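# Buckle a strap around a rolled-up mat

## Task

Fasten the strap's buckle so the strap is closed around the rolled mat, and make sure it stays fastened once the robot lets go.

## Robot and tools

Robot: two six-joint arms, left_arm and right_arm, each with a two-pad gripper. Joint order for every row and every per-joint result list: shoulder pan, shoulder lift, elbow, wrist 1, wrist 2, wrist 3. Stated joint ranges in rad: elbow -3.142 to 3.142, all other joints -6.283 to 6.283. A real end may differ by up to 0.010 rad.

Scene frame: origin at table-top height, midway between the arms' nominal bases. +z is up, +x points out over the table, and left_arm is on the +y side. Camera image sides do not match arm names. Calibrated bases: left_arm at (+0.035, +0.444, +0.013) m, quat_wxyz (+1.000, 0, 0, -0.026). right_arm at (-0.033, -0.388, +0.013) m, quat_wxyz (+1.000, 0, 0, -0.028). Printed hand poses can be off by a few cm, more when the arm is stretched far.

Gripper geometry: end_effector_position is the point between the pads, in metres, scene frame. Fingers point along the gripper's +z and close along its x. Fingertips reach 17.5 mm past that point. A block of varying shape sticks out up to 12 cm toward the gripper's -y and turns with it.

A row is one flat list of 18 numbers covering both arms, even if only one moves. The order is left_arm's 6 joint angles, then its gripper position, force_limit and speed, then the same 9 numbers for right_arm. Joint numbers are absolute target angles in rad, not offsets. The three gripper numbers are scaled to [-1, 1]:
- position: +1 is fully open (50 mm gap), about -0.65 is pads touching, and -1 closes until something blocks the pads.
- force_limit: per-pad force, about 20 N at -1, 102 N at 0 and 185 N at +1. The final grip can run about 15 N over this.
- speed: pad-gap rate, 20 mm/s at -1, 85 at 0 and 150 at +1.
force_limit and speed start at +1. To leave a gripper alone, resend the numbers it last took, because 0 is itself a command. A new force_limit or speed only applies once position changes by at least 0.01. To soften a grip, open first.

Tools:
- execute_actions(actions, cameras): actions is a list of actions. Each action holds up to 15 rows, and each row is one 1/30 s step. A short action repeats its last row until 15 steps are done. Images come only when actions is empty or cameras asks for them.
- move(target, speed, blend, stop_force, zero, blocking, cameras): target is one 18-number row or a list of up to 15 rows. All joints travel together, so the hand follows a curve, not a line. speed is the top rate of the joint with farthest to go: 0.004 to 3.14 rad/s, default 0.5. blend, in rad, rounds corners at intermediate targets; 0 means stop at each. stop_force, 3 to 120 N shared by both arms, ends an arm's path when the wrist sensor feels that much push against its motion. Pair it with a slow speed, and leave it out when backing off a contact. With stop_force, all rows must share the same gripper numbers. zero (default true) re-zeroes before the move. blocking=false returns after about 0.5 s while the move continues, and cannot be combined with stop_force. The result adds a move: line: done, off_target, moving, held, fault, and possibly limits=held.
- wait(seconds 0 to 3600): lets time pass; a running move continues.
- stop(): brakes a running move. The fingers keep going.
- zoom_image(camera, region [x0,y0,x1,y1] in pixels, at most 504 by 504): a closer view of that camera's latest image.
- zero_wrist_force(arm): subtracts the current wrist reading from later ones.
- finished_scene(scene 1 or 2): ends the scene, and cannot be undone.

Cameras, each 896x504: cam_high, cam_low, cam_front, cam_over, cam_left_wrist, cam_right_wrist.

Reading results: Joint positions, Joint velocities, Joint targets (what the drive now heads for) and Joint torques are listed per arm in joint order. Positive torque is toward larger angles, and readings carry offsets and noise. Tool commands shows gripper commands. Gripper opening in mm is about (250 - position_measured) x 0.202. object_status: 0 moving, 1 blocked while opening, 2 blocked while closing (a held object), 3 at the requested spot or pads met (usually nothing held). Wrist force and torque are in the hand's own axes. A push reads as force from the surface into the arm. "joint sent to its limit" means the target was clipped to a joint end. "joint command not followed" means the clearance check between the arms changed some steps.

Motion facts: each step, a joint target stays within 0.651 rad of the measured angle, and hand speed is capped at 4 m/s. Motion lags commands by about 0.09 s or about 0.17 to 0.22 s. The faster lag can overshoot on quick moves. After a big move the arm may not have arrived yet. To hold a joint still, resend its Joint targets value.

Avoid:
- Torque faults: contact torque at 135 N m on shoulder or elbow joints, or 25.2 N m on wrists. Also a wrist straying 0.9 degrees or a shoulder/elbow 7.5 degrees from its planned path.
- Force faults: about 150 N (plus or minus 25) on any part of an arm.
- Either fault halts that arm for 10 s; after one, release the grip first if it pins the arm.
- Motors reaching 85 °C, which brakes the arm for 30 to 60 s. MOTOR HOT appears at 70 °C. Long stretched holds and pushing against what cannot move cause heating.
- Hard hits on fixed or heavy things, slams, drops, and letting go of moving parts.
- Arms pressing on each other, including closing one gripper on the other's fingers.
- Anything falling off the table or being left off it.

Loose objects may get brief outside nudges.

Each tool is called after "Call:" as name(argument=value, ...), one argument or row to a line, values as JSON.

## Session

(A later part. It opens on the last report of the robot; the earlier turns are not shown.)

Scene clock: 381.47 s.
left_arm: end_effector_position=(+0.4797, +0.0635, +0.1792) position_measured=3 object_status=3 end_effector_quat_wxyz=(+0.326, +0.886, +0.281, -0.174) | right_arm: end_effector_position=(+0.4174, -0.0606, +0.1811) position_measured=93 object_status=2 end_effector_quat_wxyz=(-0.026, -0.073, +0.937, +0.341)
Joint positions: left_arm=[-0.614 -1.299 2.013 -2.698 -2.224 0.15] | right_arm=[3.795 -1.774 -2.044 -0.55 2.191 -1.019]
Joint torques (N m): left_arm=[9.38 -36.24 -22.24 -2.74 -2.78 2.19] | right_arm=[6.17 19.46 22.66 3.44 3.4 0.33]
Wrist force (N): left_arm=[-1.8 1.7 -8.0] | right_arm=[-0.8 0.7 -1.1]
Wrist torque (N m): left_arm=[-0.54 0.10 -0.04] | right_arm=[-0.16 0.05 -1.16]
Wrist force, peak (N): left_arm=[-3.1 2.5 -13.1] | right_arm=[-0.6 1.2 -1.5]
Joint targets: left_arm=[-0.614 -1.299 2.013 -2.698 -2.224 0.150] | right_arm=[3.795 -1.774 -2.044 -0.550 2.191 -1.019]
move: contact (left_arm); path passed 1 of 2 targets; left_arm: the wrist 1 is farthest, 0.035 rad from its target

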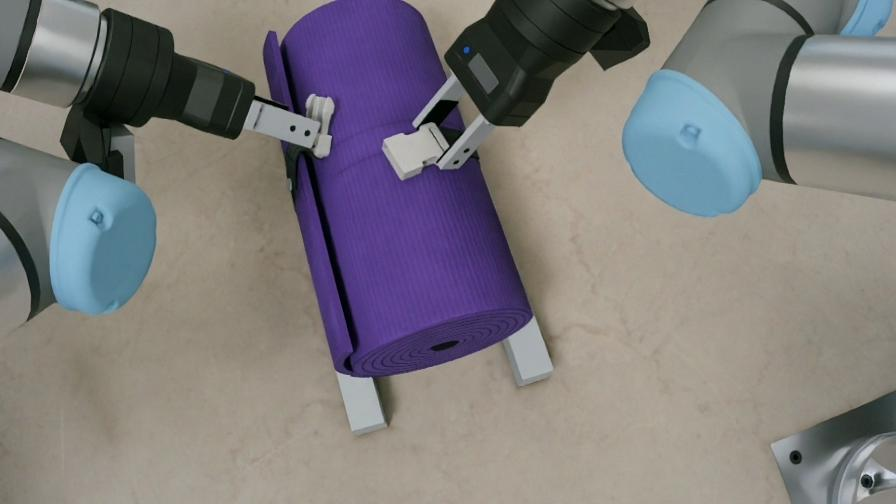

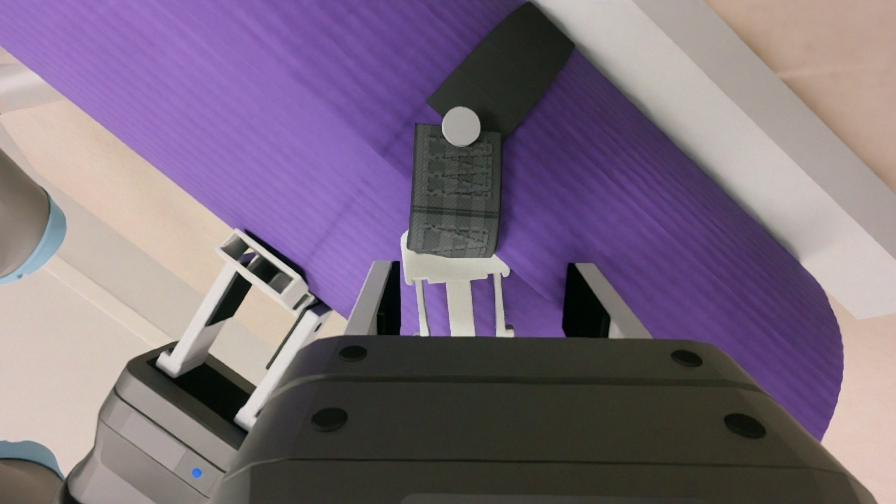

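Call:
move(
  target=[-0.6289,-1.3157,2.0223,-2.7007,-2.2186,0.1329,1,-1,-1,3.795,-1.774,-2.044,-0.550,2.191,-1.019,-1,1,-1],
  speed=0.05,
)

Call:
move(
  target=[-0.6481,-1.2875,2.0265,-2.7461,-2.2106,0.1112,1,-1,-1,3.795,-1.774,-2.044,-0.550,2.191,-1.019,-1,1,-1],
  speed=0.05,
  stop_force=22,
  cameras=["cam_over","cam_left_wrist","cam_front"],
)

Call:
zoom_image(
  camera="cam_over",
  region=[240, 70, 390, 200],
)

Call:
zoom_image(
  camera="cam_left_wrist",
  region=[330, 160, 630, 340],
)

Scene clock: 394.13 s.
left_arm: end_effector_position=(+0.4723, +0.0598, +0.1844) position_measured=3 object_status=3 end_effector_quat_wxyz=(+0.326, +0.886, +0.280, -0.174) | right_arm: end_effector_position=(+0.4174, -0.0606, +0.1811) position_measured=93 object_status=2 end_effector_quat_wxyz=(-0.026, -0.073, +0.937, +0.341)
Joint positions: left_arm=[-0.629 -1.316 2.022 -2.701 -2.218 0.132] | right_arm=[3.795 -1.774 -2.044 -0.55 2.191 -1.019]
Joint torques (N m): left_arm=[9.68 -24.79 -24.52 -5.24 -1.05 1.99] | right_arm=[6.41 19.38 22.79 3.3 3.32 0.34]
Wrist force (N): left_arm=[0.2 -2.7 -0.5] | right_arm=[-0.6 0.9 -1.3]
Wrist torque (N m): left_arm=[-0.45 -0.06 -0.12] | right_arm=[-0.16 0.05 -1.16]
Wrist force, peak (N): left_arm=[-3.3 1.9 -9.1] | right_arm=[-0.7 1.3 -1.5]
Joint targets: left_arm=[-0.629 -1.316 2.022 -2.701 -2.219 0.133] | right_arm=[3.795 -1.774 -2.044 -0.550 2.191 -1.019]
move: done

Scene clock: 395.37 s.
left_arm: end_effector_position=(+0.4722, +0.0576, +0.1823) position_measured=3 object_status=3 end_effector_quat_wxyz=(+0.326, +0.886, +0.280, -0.174) | right_arm: end_effector_position=(+0.4174, -0.0606, +0.1811) position_measured=93 object_status=2 end_effector_quat_wxyz=(-0.026, -0.073, +0.937, +0.341)
Joint positions: left_arm=[-0.633 -1.31 2.023 -2.71 -2.217 0.129] | right_arm=[3.795 -1.774 -2.044 -0.55 2.191 -1.019]
Joint torques (N m): left_arm=[4.07 -21.45 -20.8 -2.38 -3.09 2.54] | right_arm=[6.68 19.33 22.72 3.44 3.56 0.3]
Wrist force (N): left_arm=[-3.5 -0.2 -23.2] | right_arm=[-0.7 0.9 -1.3]
Wrist torque (N m): left_arm=[-0.45 0.55 -0.11] | right_arm=[-0.16 0.06 -1.16]
Wrist force, peak (N): left_arm=[-4.6 -0.5 -31.9] | right_arm=[-0.6 1.0 -1.6]
Joint targets: left_arm=[-0.633 -1.310 2.023 -2.710 -2.217 0.129] | right_arm=[3.795 -1.774 -2.044 -0.550 2.191 -1.019]
move: contact (left_arm); left_arm: the wrist 1 is farthest, 0.036 rad from its target
Images, in order (width x height): cam_front 896x504, cam_over 896x504, cam_left_wrist 896x504.

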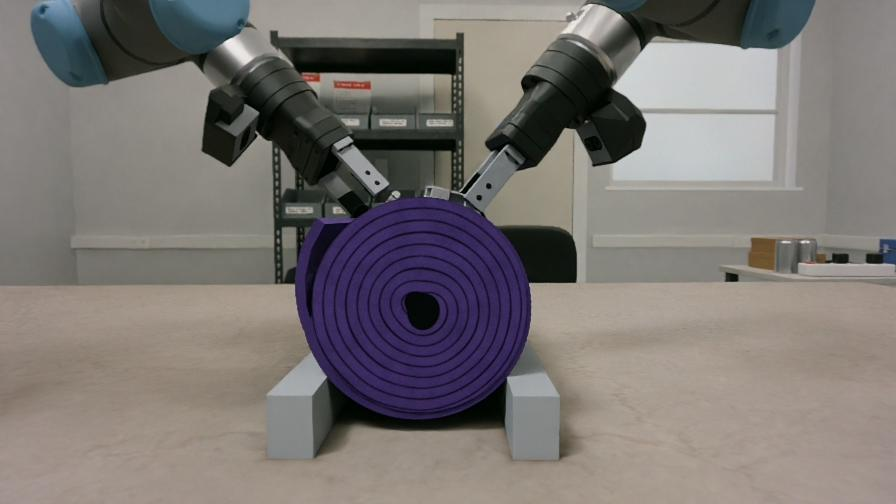

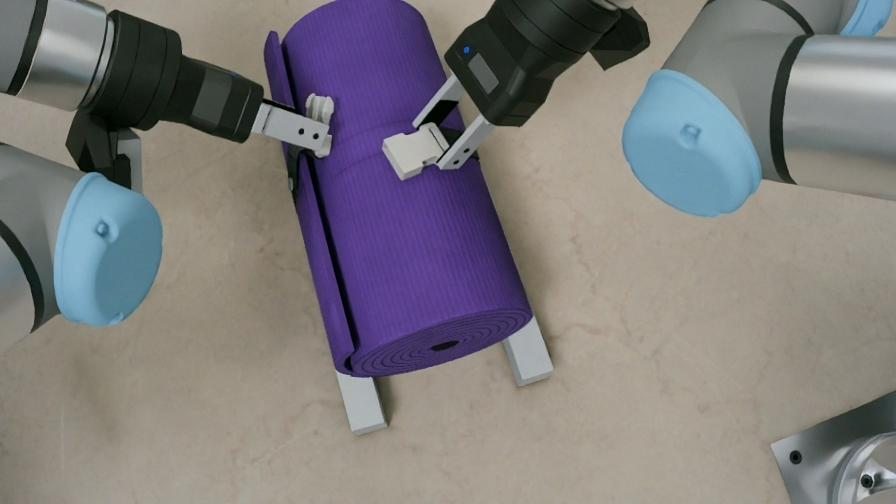

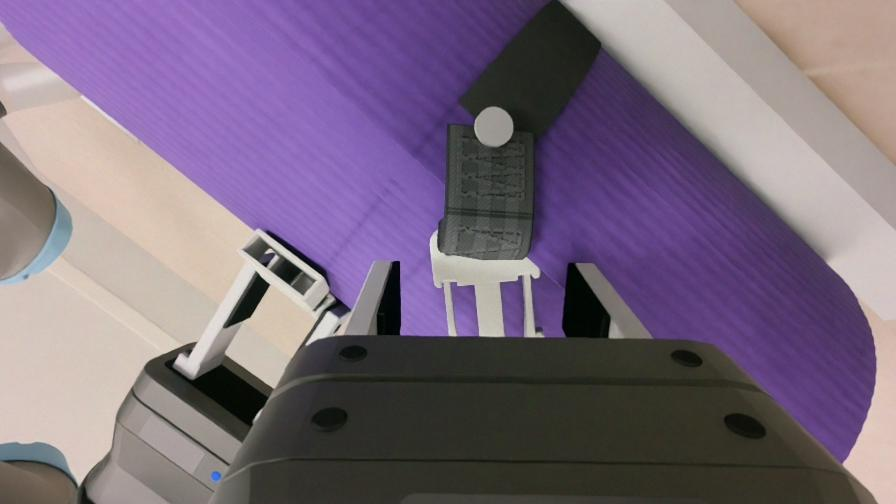

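Scaled by 3.360.

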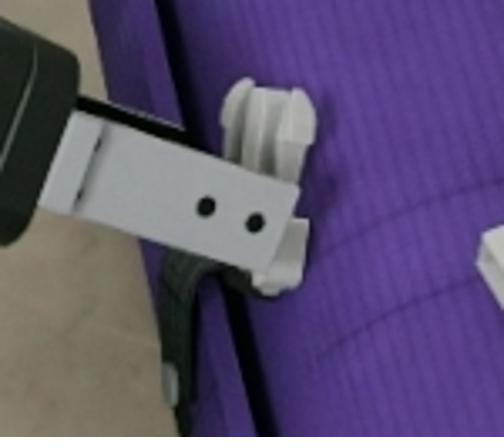

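Scaled by 1.680.

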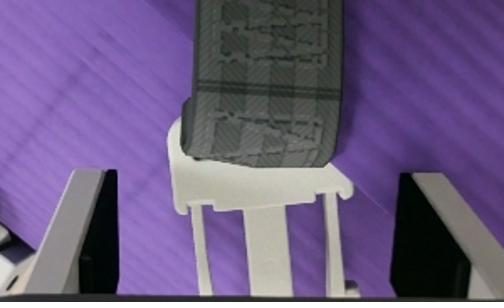

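Call:
move(
  target=[-0.6289,-1.3157,2.0223,-2.7007,-2.2186,0.1329,1,-1,-1,3.795,-1.774,-2.044,-0.550,2.191,-1.019,-1,1,-1],
  speed=0.05,
)

Call:
move(
  target=[-0.7414,-1.3847,2.0802,-2.7639,-1.9592,0.008,1,-1,-1,3.795,-1.774,-2.044,-0.550,2.191,-1.019,-1,1,-1],
  speed=0.1,
  stop_force=25,
  cameras=["cam_over","cam_left_wrist"],
)

Call:
zoom_image(
  camera="cam_over",
  region=[240, 70, 390, 200],
)

Call:
zoom_image(
  camera="cam_left_wrist",
  region=[330, 160, 630, 340],
)

Scene clock: 411.47 s.
left_arm: end_effector_position=(+0.4725, +0.0599, +0.1844) position_measured=3 object_status=3 end_effector_quat_wxyz=(+0.326, +0.886, +0.280, -0.174) | right_arm: end_effector_position=(+0.4174, -0.0606, +0.1811) position_measured=93 object_status=2 end_effector_quat_wxyz=(-0.026, -0.073, +0.937, +0.341)
Joint positions: left_arm=[-0.629 -1.316 2.022 -2.7 -2.219 0.133] | right_arm=[3.795 -1.774 -2.044 -0.55 2.191 -1.019]
Joint torques (N m): left_arm=[-5.08 -30.49 -27.45 -6.31 -2.07 -1.67] | right_arm=[6.25 19.34 22.78 3.41 3.5 0.26]
Wrist force (N): left_arm=[-0.6 -2.8 -0.7] | right_arm=[-0.5 0.9 -1.3]
Wrist torque (N m): left_arm=[-0.46 -0.07 -0.25] | right_arm=[-0.18 0.05 -1.16]
Wrist force, peak (N): left_arm=[-4.1 -0.3 -23.5] | right_arm=[-0.5 1.3 -1.4]
Joint targets: left_arm=[-0.629 -1.316 2.022 -2.701 -2.219 0.133] | right_arm=[3.795 -1.774 -2.044 -0.550 2.191 -1.019]
move: done

Scene clock: 413.70 s.
left_arm: end_effector_position=(+0.4698, +0.0565, +0.1800) position_measured=3 object_status=3 end_effector_quat_wxyz=(+0.309, +0.894, +0.294, -0.133) | right_arm: end_effector_position=(+0.4174, -0.0606, +0.1811) position_measured=93 object_status=2 end_effector_quat_wxyz=(-0.026, -0.073, +0.937, +0.341)
Joint positions: left_arm=[-0.679 -1.346 2.048 -2.729 -2.104 0.078] | right_arm=[3.795 -1.774 -2.044 -0.55 2.191 -1.019]
Joint torques (N m): left_arm=[3.25 -9.48 -14.34 5.25 0.63 -1.69] | right_arm=[6.48 19.28 22.48 3.42 3.47 0.28]
Wrist force (N): left_arm=[-0.9 14.0 -24.4] | right_arm=[-0.7 1.1 -1.3]
Wrist torque (N m): left_arm=[-0.44 0.58 0.20] | right_arm=[-0.15 0.06 -1.16]
Wrist force, peak (N): left_arm=[-2.0 14.6 -25.4] | right_arm=[-0.5 1.1 -1.6]
Joint targets: left_arm=[-0.679 -1.346 2.048 -2.729 -2.104 0.078] | right_arm=[3.795 -1.774 -2.044 -0.550 2.191 -1.019]
move: contact (left_arm); left_arm: the wrist 2 is farthest, 0.145 rad from its target

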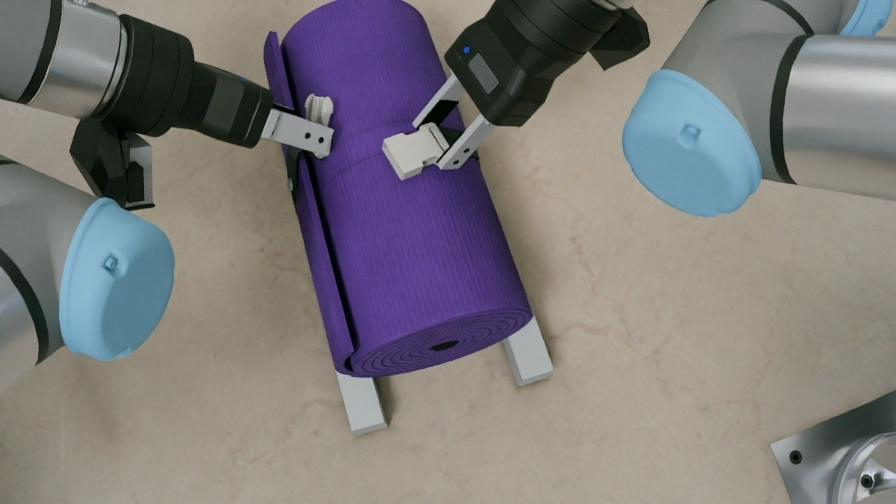

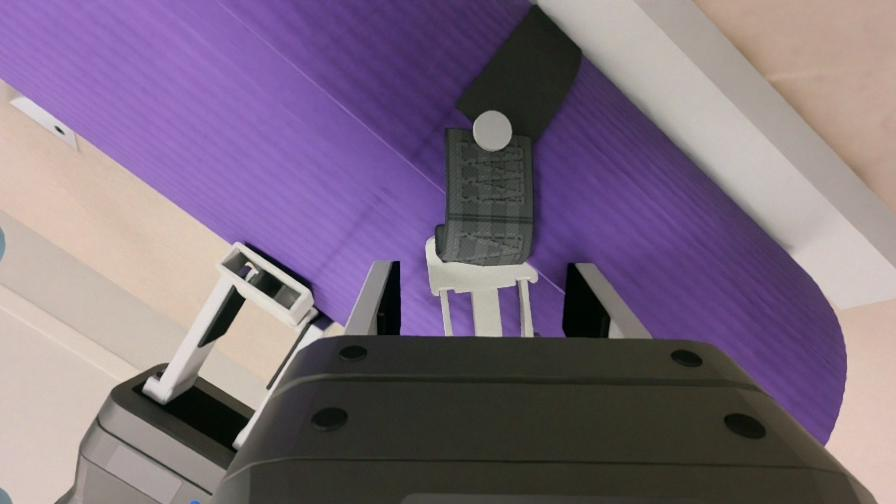

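Scaled by 3.360.

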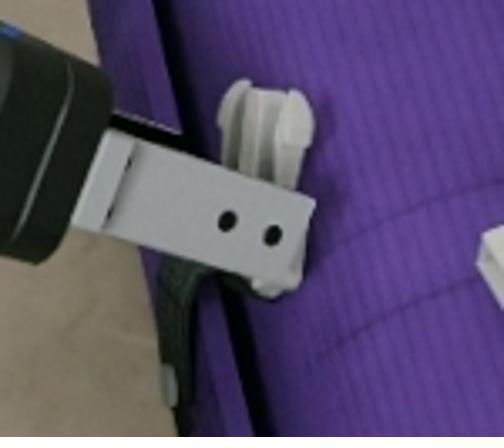

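Scaled by 1.680.

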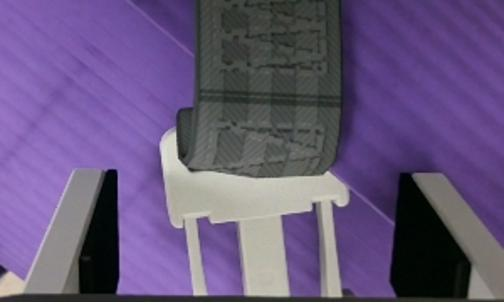

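Call:
move(
  target=[-0.7414,-1.3847,2.0802,-2.7639,-1.9592,0.008,1,-1,-1,3.795,-1.774,-2.044,-0.550,2.191,-1.019,-1,1,-1],
  speed=0.06,
  stop_force=12,
)

Call:
execute_actions(
  actions=[],
  cameras=["cam_left_wrist"],
)

Call:
zoom_image(
  camera="cam_left_wrist",
  region=[330, 160, 630, 340],
)

Scene clock: 423.43 s.
left_arm: end_effector_position=(+0.4685, +0.0536, +0.1784) position_measured=3 object_status=3 end_effector_quat_wxyz=(+0.295, +0.899, +0.313, -0.080) | right_arm: end_effector_position=(+0.4174, -0.0606, +0.1811) position_measured=93 object_status=2 end_effector_quat_wxyz=(-0.026, -0.073, +0.937, +0.341)
Joint positions: left_arm=[-0.741 -1.385 2.08 -2.764 -1.959 0.008] | right_arm=[3.795 -1.774 -2.044 -0.55 2.191 -1.019]
Joint torques (N m): left_arm=[5.65 -13.59 -16.61 3.09 -3.27 2.35] | right_arm=[5.84 19.75 22.38 3.44 3.41 0.17]
Wrist force (N): left_arm=[-0.5 7.7 -20.4] | right_arm=[-0.7 1.0 -1.4]
Wrist torque (N m): left_arm=[-0.46 0.42 0.15] | right_arm=[-0.16 0.07 -1.16]
Wrist force, peak (N): left_arm=[-1.1 17.4 -30.8] | right_arm=[-0.6 1.1 -1.6]
Joint targets: left_arm=[-0.741 -1.385 2.080 -2.764 -1.959 0.008] | right_arm=[3.795 -1.774 -2.044 -0.550 2.191 -1.019]
move: done

Scene clock: 423.43 s.
left_arm: end_effector_position=(+0.4685, +0.0536, +0.1784) position_measured=3 object_status=3 end_effector_quat_wxyz=(+0.295, +0.899, +0.313, -0.080) | right_arm: end_effector_position=(+0.4174, -0.0606, +0.1811) position_measured=93 object_status=2 end_effector_quat_wxyz=(-0.026, -0.073, +0.937, +0.341)
Joint positions: left_arm=[-0.741 -1.385 2.08 -2.764 -1.959 0.008] | right_arm=[3.795 -1.774 -2.044 -0.55 2.191 -1.019]
Joint velocities: within noise
Joint torques (N m): left_arm=[5.65 -13.59 -16.61 3.09 -3.27 2.35] | right_arm=[5.84 19.75 22.38 3.44 3.41 0.17]
Motor temperatures (°C): left_arm=[26 30 27 33 35 33] | right_arm=[33 31 24 30 41 35]
Wrist force (N): left_arm=[-0.5 7.7 -20.4] | right_arm=[-0.7 1.0 -1.4]
Wrist torque (N m): left_arm=[-0.46 0.42 0.15] | right_arm=[-0.16 0.07 -1.16]
Wrist force, peak (N): left_arm=[-0.5 7.7 -20.4] | right_arm=[-0.7 1.0 -1.4]
Joint targets: left_arm=[-0.741 -1.385 2.080 -2.764 -1.959 0.008] | right_arm=[3.795 -1.774 -2.044 -0.550 2.191 -1.019]
Tool commands: left_gripper/position=+1.0 left_gripper/force_limit=-1.0 left_gripper/speed=-1.0 right_gripper/position=-1.0 right_gripper/force_limit=+1.0 right_gripper/speed=-1.0
Images, in order (width x height): cam_left_wrist 896x504.

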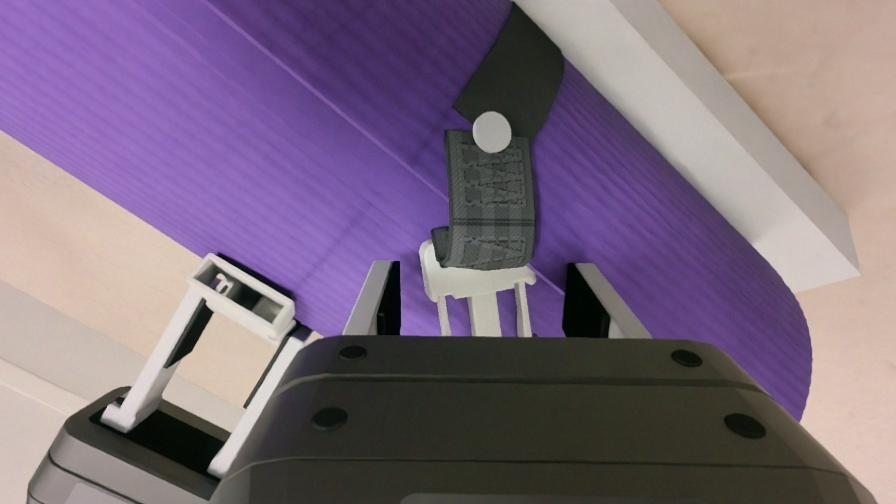

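Scaled by 1.680.

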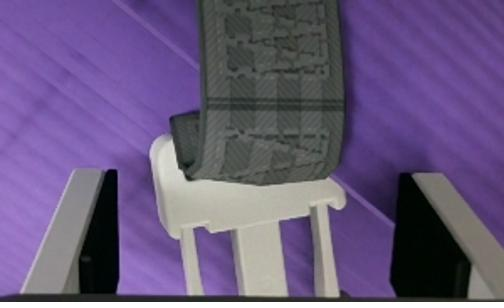

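Call:
execute_actions(
  actions=[
    [[-0.7414,-1.3847,2.0802,-2.7639,-1.9592,0.008,-1,-1,-0.9,3.795,-1.774,-2.044,-0.55,2.191,-1.019,-1,1,-1]],
    [[-0.7414,-1.3847,2.0802,-2.7639,-1.9592,0.008,-1,-1,-0.9,3.795,-1.774,-2.044,-0.55,2.191,-1.019,-1,1,-1]],
    [[-0.7414,-1.3847,2.0802,-2.7639,-1.9592,0.008,-1,-1,-0.9,3.795,-1.774,-2.044,-0.55,2.191,-1.019,-1,1,-1]],
  ],
  cameras=["cam_left_wrist","cam_front","cam_over"],
)

Scene clock: 451.70 s.
left_arm: end_effector_position=(+0.4685, +0.0536, +0.1784) position_measured=100 object_status=2 end_effector_quat_wxyz=(+0.295, +0.899, +0.313, -0.080) | right_arm: end_effector_position=(+0.4174, -0.0606, +0.1811) position_measured=93 object_status=2 end_effector_quat_wxyz=(-0.026, -0.073, +0.937, +0.341)
Joint positions: left_arm=[-0.741 -1.385 2.08 -2.764 -1.959 0.008] | right_arm=[3.795 -1.774 -2.044 -0.55 2.191 -1.019]
Joint torques (N m): left_arm=[-14.79 -20.53 -15.66 -2.83 2.72 2.06] | right_arm=[6.3 19.45 22.69 3.54 3.4 0.12]
Wrist force (N): left_arm=[-6.4 -2.8 -35.0] | right_arm=[-0.9 0.8 -1.2]
Wrist torque (N m): left_arm=[-0.26 0.09 -0.21] | right_arm=[-0.15 0.07 -1.16]
Wrist force, peak (N): left_arm=[-7.3 -2.8 -36.1] | right_arm=[-0.6 1.1 -1.6]
Joint targets: left_arm=[-0.741 -1.385 2.080 -2.764 -1.959 0.008] | right_arm=[3.795 -1.774 -2.044 -0.550 2.191 -1.019]
Images, in order (width x height): cam_front 896x504, cam_over 896x504, cam_left_wrist 896x504.

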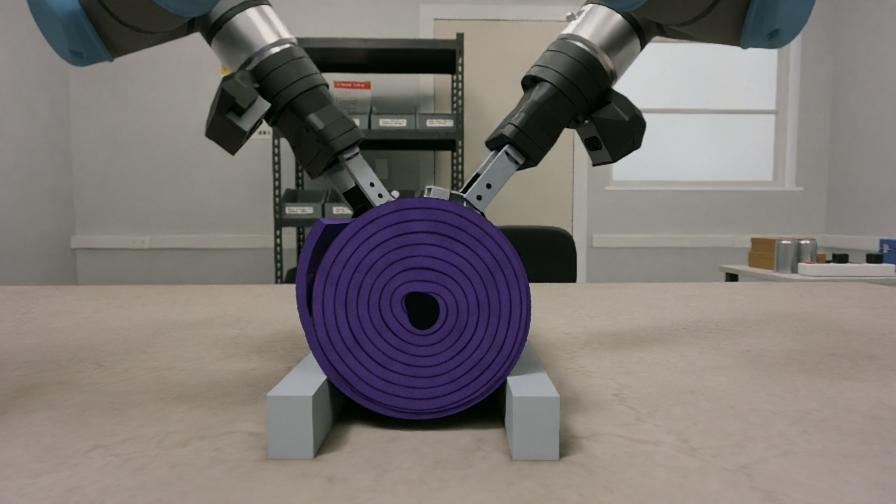

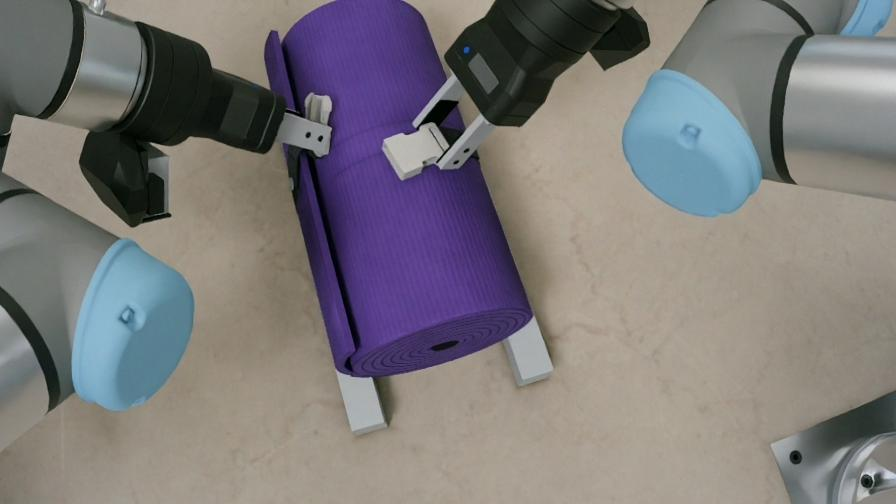

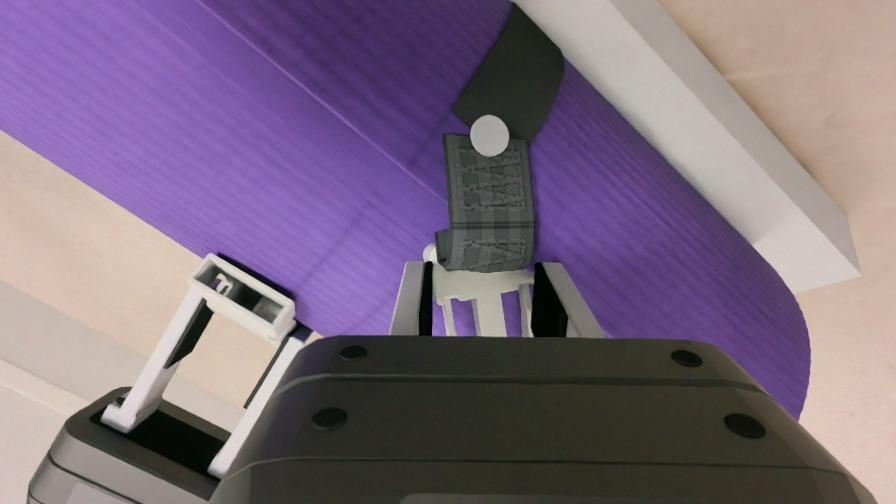

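Call:
move(
  target=[
    [-0.7414,-1.3847,2.0802,-2.7639,-1.9592,0.008,-0.96,0.6,-0.9,3.795,-1.774,-2.044,-0.55,2.191,-1.019,-1,1,-1],
    [-0.741,-1.4331,2.0427,-2.679,-1.9588,0.008,-0.96,0.6,-0.9,3.795,-1.7275,-2.0063,-0.6342,2.191,-1.019,-1,1,-1],
  ],
  speed=0.12,
  cameras=["cam_left_wrist","cam_over","cam_front"],
)

Scene clock: 491.60 s.
left_arm: end_effector_position=(+0.4689, +0.0536, +0.2088) position_measured=253 object_status=3 end_effector_quat_wxyz=(+0.295, +0.899, +0.313, -0.080) | right_arm: end_effector_position=(+0.4175, -0.0605, +0.2115) position_measured=93 object_status=2 end_effector_quat_wxyz=(-0.026, -0.073, +0.937, +0.341)
Joint positions: left_arm=[-0.741 -1.433 2.043 -2.679 -1.959 0.008] | right_arm=[3.795 -1.727 -2.006 -0.634 2.191 -1.019]
Joint torques (N m): left_arm=[9.66 -23.15 -14.11 -6.6 1.13 2.12] | right_arm=[5.67 18.98 14.11 5.75 3.35 0.09]
Wrist force (N): left_arm=[-0.1 -3.2 0.8] | right_arm=[-0.8 -1.3 -0.2]
Wrist torque (N m): left_arm=[-0.54 -0.17 -0.12] | right_arm=[-0.20 0.11 -1.14]
Wrist force, peak (N): left_arm=[-7.7 -2.7 -42.5] | right_arm=[-1.6 -5.9 1.6]
Joint targets: left_arm=[-0.741 -1.433 2.043 -2.679 -1.959 0.008] | right_arm=[3.795 -1.727 -2.006 -0.634 2.191 -1.019]
move: done
Images, in order (width x height): cam_front 896x504, cam_over 896x504, cam_left_wrist 896x504.

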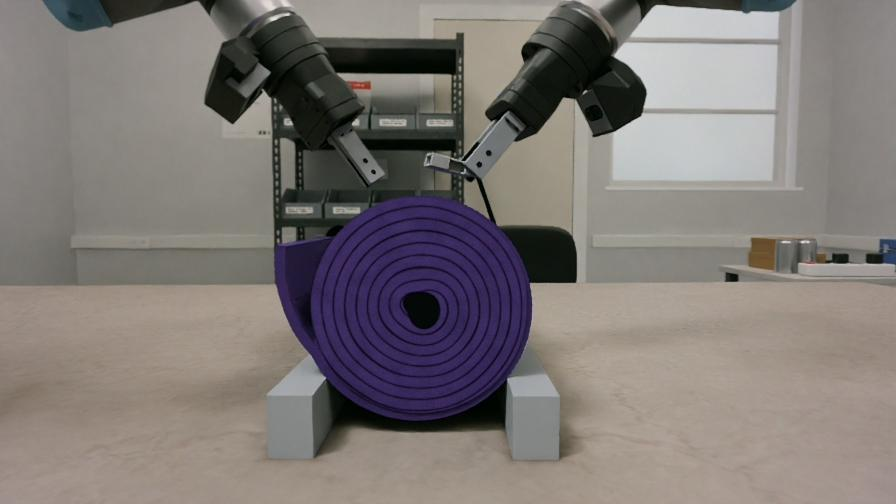

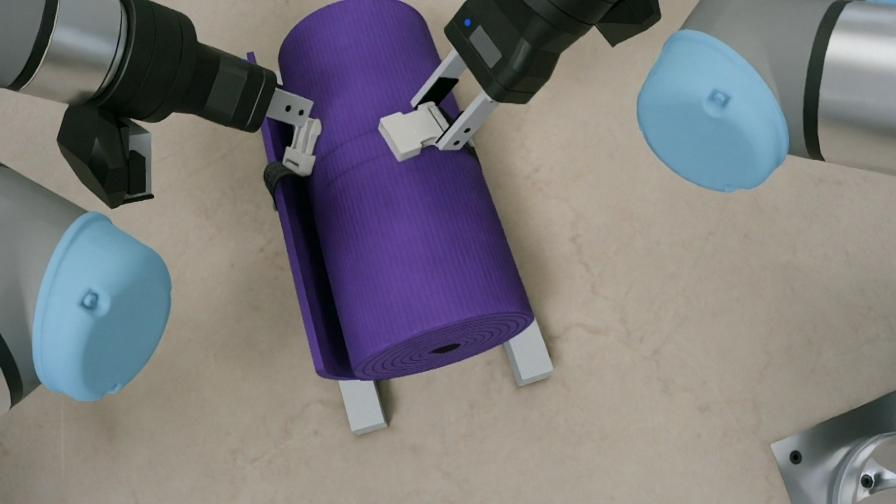

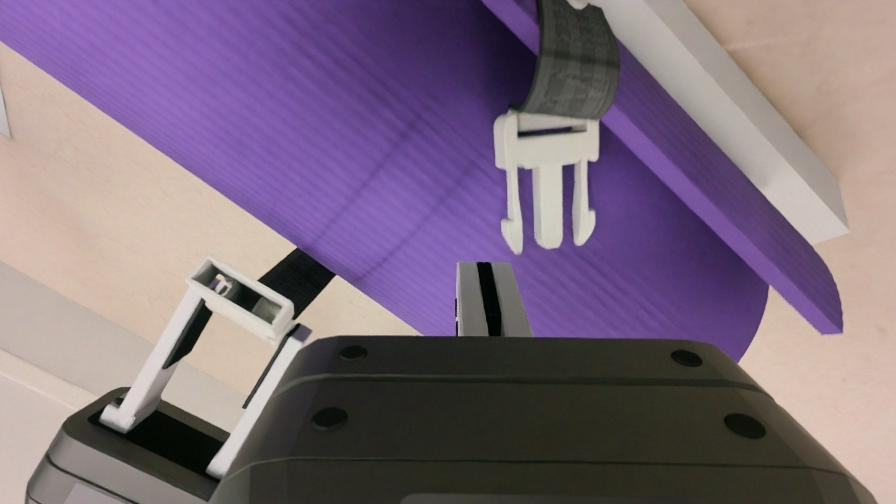

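Call:
move(
  target=[
    [-0.5776,-1.3992,2.0497,-2.608,-2.2389,0.1926,1,-1,0,3.795,-1.7275,-2.0063,-0.6342,2.191,-1.019,-1,1,-1],
    [-0.6289,-1.3157,2.0223,-2.7007,-2.2186,0.1329,1,-1,0,3.795,-1.7275,-2.0063,-0.6342,2.191,-1.019,-1,1,-1],
    [-0.7414,-1.3847,2.0802,-2.7639,-1.9592,-0.16,1,-1,0,3.795,-1.7275,-2.0063,-0.6342,2.191,-1.019,-1,1,-1],
  ],
  speed=[0.5,0.15,0.15],
  cameras=["cam_left_wrist","cam_over","cam_front","cam_high"],
)

Call:
zoom_image(
  camera="cam_left_wrist",
  region=[360, 60, 640, 345],
)

Scene clock: 553.07 s.
left_arm: end_effector_position=(+0.4684, +0.0536, +0.1785) position_measured=3 object_status=3 end_effector_quat_wxyz=(+0.287, +0.870, +0.387, -0.105) | right_arm: end_effector_position=(+0.4175, -0.0605, +0.2113) position_measured=93 object_status=2 end_effector_quat_wxyz=(-0.026, -0.073, +0.937, +0.341)
Joint positions: left_arm=[-0.742 -1.385 2.08 -2.764 -1.959 -0.16] | right_arm=[3.795 -1.728 -2.006 -0.634 2.191 -1.019]
Joint torques (N m): left_arm=[12.04 -23.83 -27.04 -1.72 -2.64 2.48] | right_arm=[5.5 17.91 12.24 2.53 3.38 0.16]
Wrist force (N): left_arm=[0.0 -3.0 0.7] | right_arm=[-0.9 0.3 -1.0]
Wrist torque (N m): left_arm=[-0.49 -0.17 -0.19] | right_arm=[-0.18 0.10 -1.14]
Wrist force, peak (N): left_arm=[1.0 -4.0 -0.1] | right_arm=[-1.5 -2.0 0.1]
Joint targets: left_arm=[-0.741 -1.385 2.080 -2.764 -1.959 -0.160] | right_arm=[3.795 -1.727 -2.006 -0.634 2.191 -1.019]
move: done
Images, in order (width x height): cam_high 896x504, cam_front 896x504, cam_over 896x504, cam_left_wrist 896x504.

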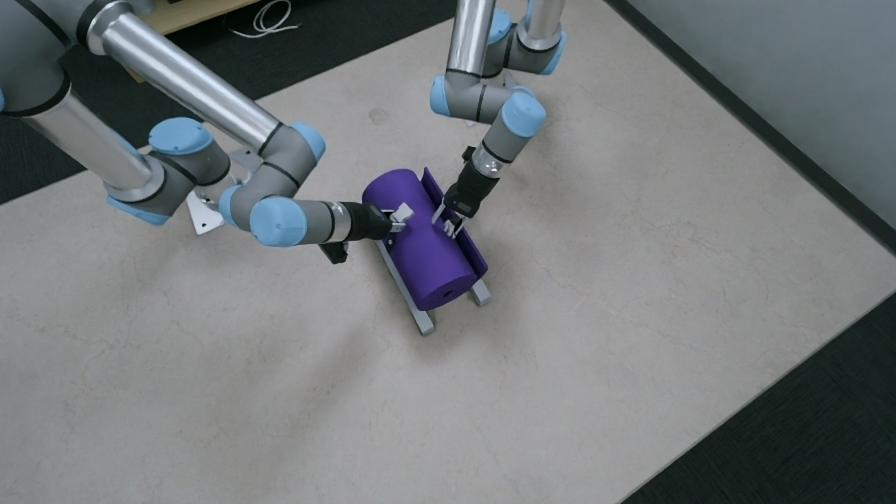

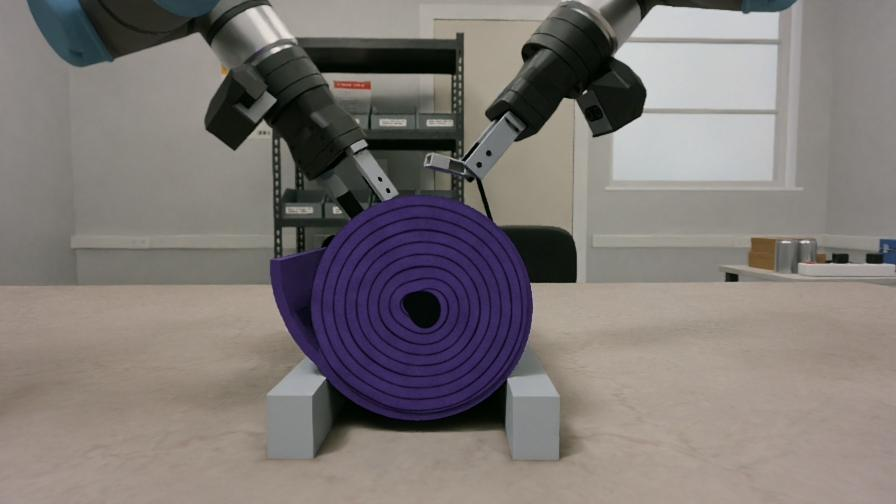

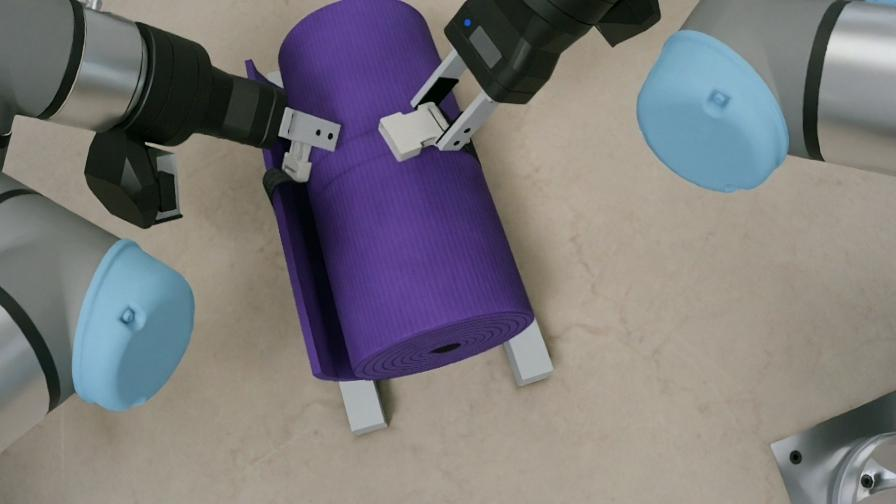

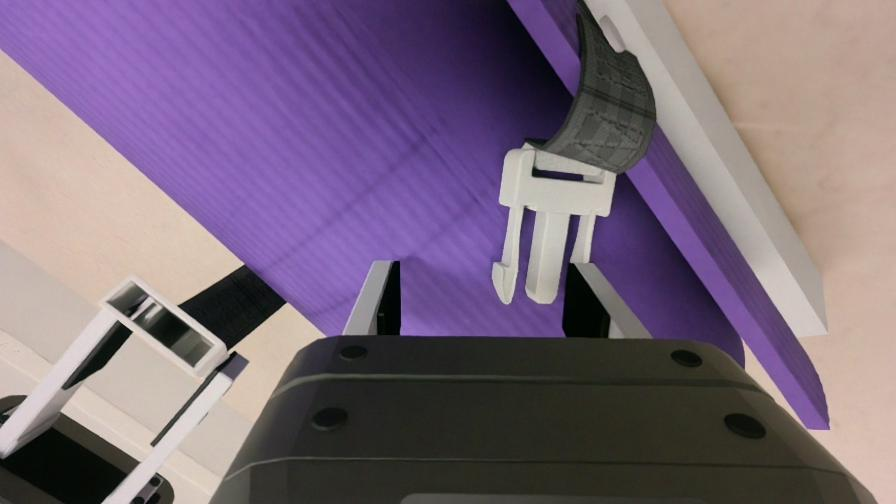

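Scaled by 1.768.

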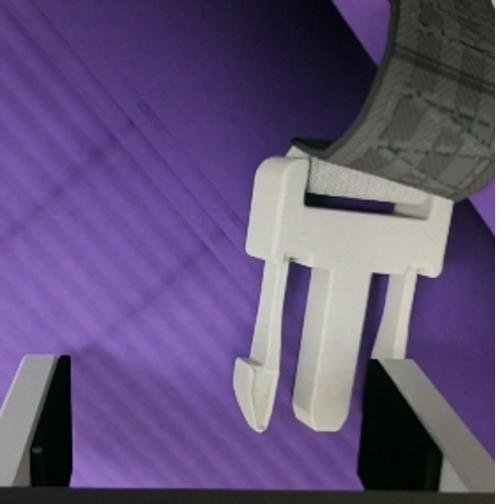

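Call:
move(
  target=[
    [-0.7247,-1.4276,2.0774,-2.7132,-1.9664,-0.045,0.65,-1,0,3.795,-1.7275,-2.0063,-0.6342,2.191,-1.019,-1,1,-1],
    [-0.6902,-1.4441,2.1652,-2.7713,-1.9828,-0.011,0.65,-1,0,3.795,-1.7275,-2.0063,-0.6342,2.191,-1.019,-1,1,-1],
  ],
  speed=0.2,
  cameras=["cam_left_wrist","cam_high"],
)

Call:
zoom_image(
  camera="cam_left_wrist",
  region=[320, 60, 600, 345],
)

Call:
zoom_image(
  camera="cam_high",
  region=[350, 150, 510, 310],
)

Scene clock: 579.70 s.
left_arm: end_effector_position=(+0.4579, +0.0962, +0.1733) position_measured=56 object_status=3 end_effector_quat_wxyz=(+0.292, +0.888, +0.343, -0.090) end_effector_velocity=(+0.000, -0.001, -0.001) end_effector_angular_velocity=(+0.004, +0.004, +0.003) | right_arm: end_effector_position=(+0.4175, -0.0605, +0.2113) position_measured=93 object_status=2 end_effector_quat_wxyz=(-0.026, -0.073, +0.937, +0.341)
Joint positions: left_arm=[-0.69 -1.444 2.165 -2.771 -1.983 -0.011] | right_arm=[3.795 -1.728 -2.006 -0.634 2.191 -1.019]
Joint velocities: left_arm=[-0.002 0.001 -0.002 0.005 0.002 -0.004] | right_arm=[within noise]
Joint torques (N m): left_arm=[-8.33 -21.19 -26.38 -1.23 1.18 -2.49] | right_arm=[5.27 17.94 12.09 2.53 3.25 0.31]
Wrist force (N): left_arm=[-0.1 -2.9 0.5] | right_arm=[-0.6 0.5 -1.2]
Wrist torque (N m): left_arm=[-0.49 -0.18 -0.20] | right_arm=[-0.18 0.08 -1.14]
Wrist force, peak (N): left_arm=[0.5 -4.3 0.7] | right_arm=[-0.7 0.9 -1.4]
Joint targets: left_arm=[-0.690 -1.444 2.165 -2.771 -1.983 -0.011] | right_arm=[3.795 -1.727 -2.006 -0.634 2.191 -1.019]
move: done
Images, in order (width x height): cam_high 896x504, cam_left_wrist 896x504.

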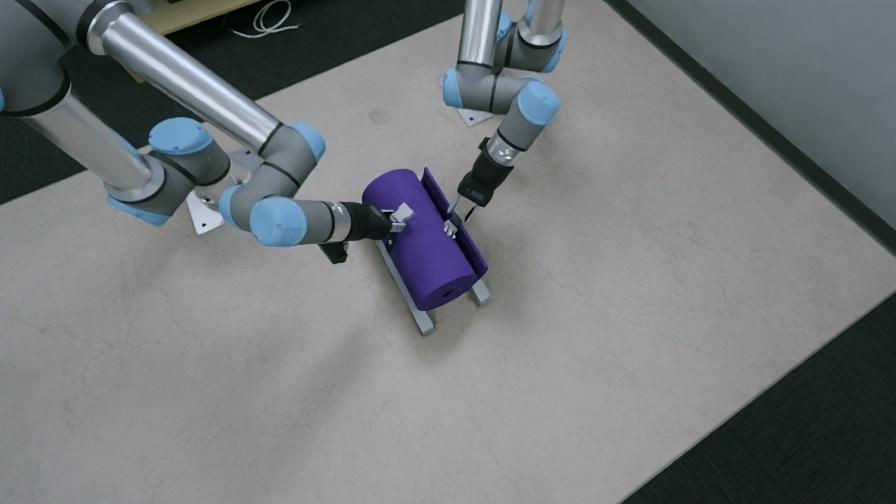

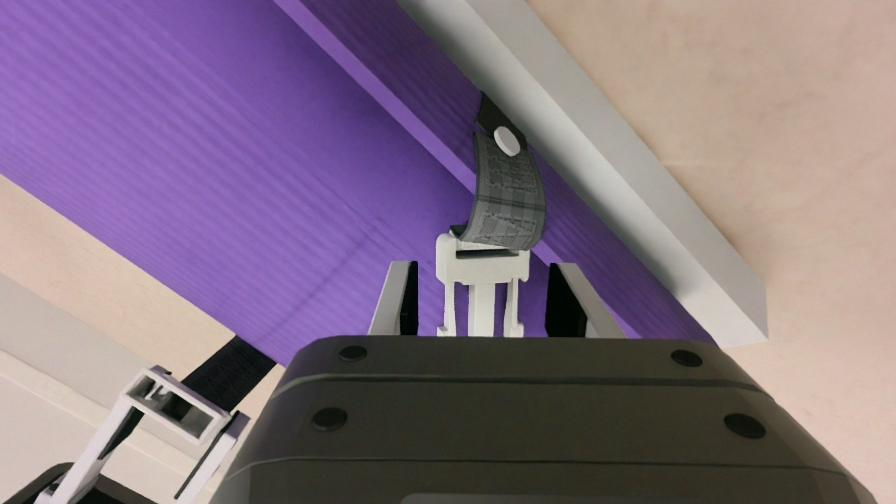

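Scaled by 1.768.

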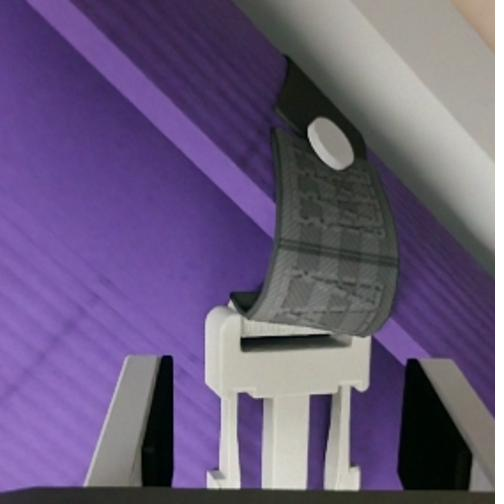

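Scaled by 3.150.

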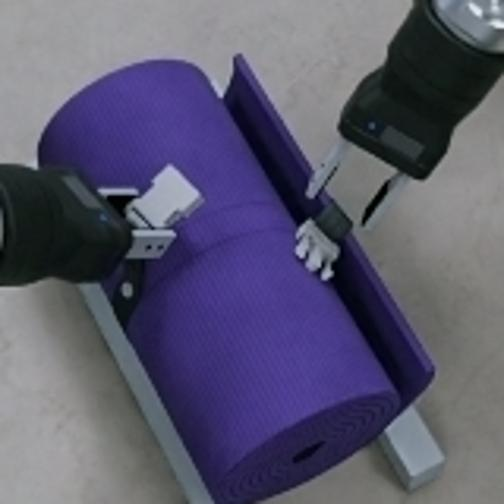

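Call:
move(
  target=[-0.7189,-1.3541,2.1486,-2.8558,-1.9692,-0.039,0.57,-1,0,3.795,-1.7275,-2.0063,-0.6342,2.191,-1.019,-1,1,-1],
  speed=0.05,
  stop_force=12,
  cameras=["cam_left_wrist","cam_high","cam_front"],
)

Call:
zoom_image(
  camera="cam_left_wrist",
  region=[320, 60, 600, 345],
)

Call:
zoom_image(
  camera="cam_high",
  region=[400, 180, 510, 290],
)

Scene clock: 608.03 s.
left_arm: end_effector_position=(+0.4633, +0.0777, +0.1530) position_measured=67 object_status=3 end_effector_quat_wxyz=(+0.292, +0.888, +0.343, -0.090) | right_arm: end_effector_position=(+0.4175, -0.0605, +0.2113) position_measured=93 object_status=2 end_effector_quat_wxyz=(-0.026, -0.073, +0.937, +0.341)
Joint positions: left_arm=[-0.712 -1.375 2.152 -2.837 -1.972 -0.033] | right_arm=[3.795 -1.728 -2.006 -0.634 2.191 -1.019]
Joint torques (N m): left_arm=[8.87 -22.95 -9.69 -3.86 -2.38 2.46] | right_arm=[5.09 17.65 12.71 2.54 3.28 0.36]
Wrist force (N): left_arm=[-1.7 -1.1 -11.3] | right_arm=[-0.9 0.3 -0.8]
Wrist torque (N m): left_arm=[-0.34 0.10 -0.11] | right_arm=[-0.16 0.09 -1.14]
Wrist force, peak (N): left_arm=[-4.2 -0.7 -18.9] | right_arm=[-0.7 0.8 -1.5]
Joint targets: left_arm=[-0.712 -1.375 2.152 -2.837 -1.972 -0.033] | right_arm=[3.795 -1.727 -2.006 -0.634 2.191 -1.019]
move: contact (left_arm); left_arm: the shoulder lift is farthest, 0.020 rad from its target
Images, in order (width x height): cam_high 896x504, cam_front 896x504, cam_left_wrist 896x504.

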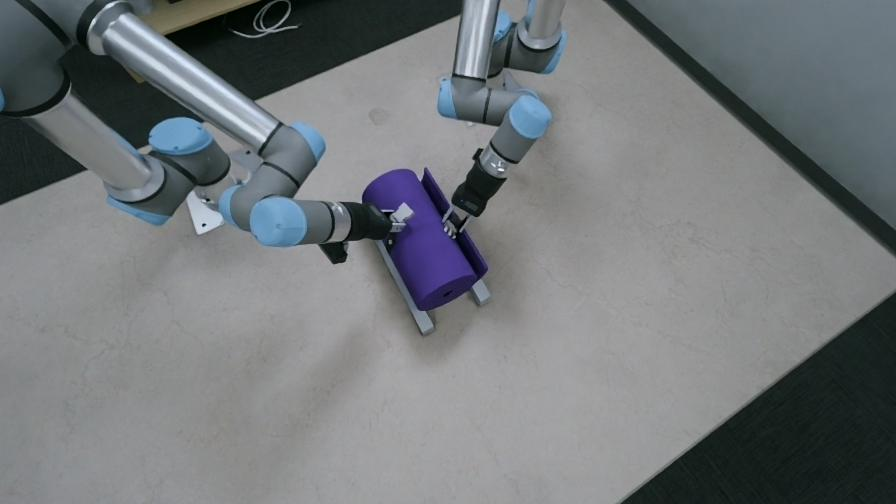

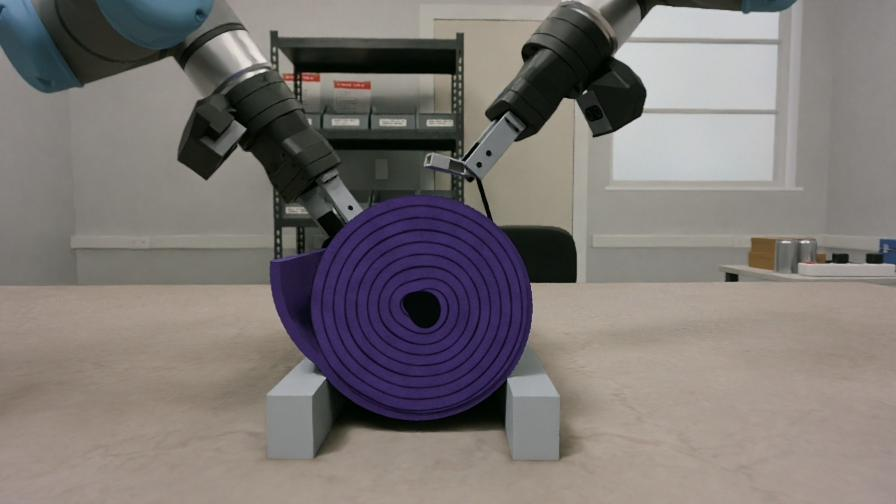

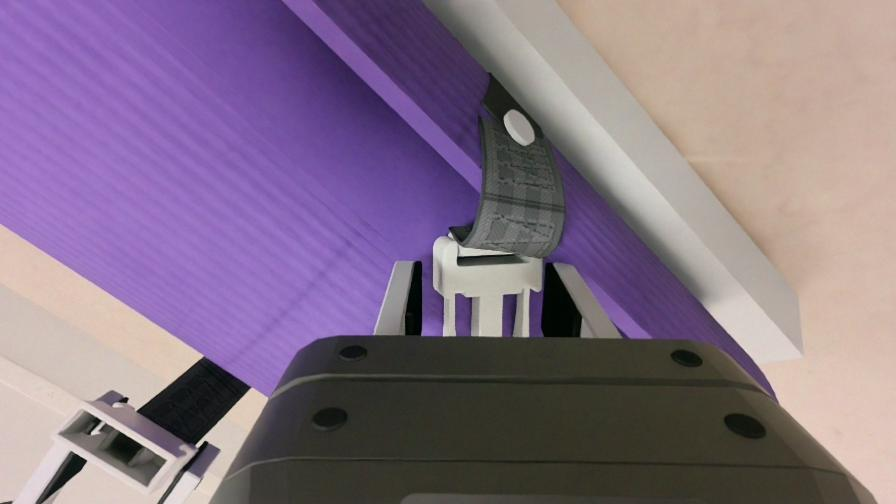

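Scaled by 1.768.

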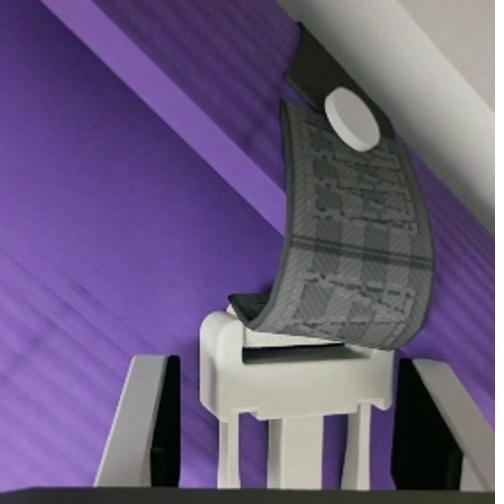

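Scaled by 4.582.

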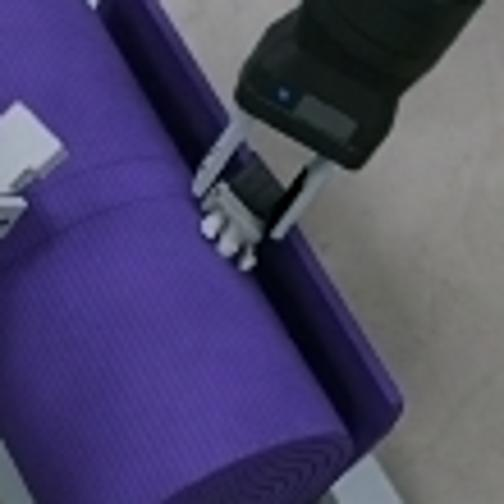

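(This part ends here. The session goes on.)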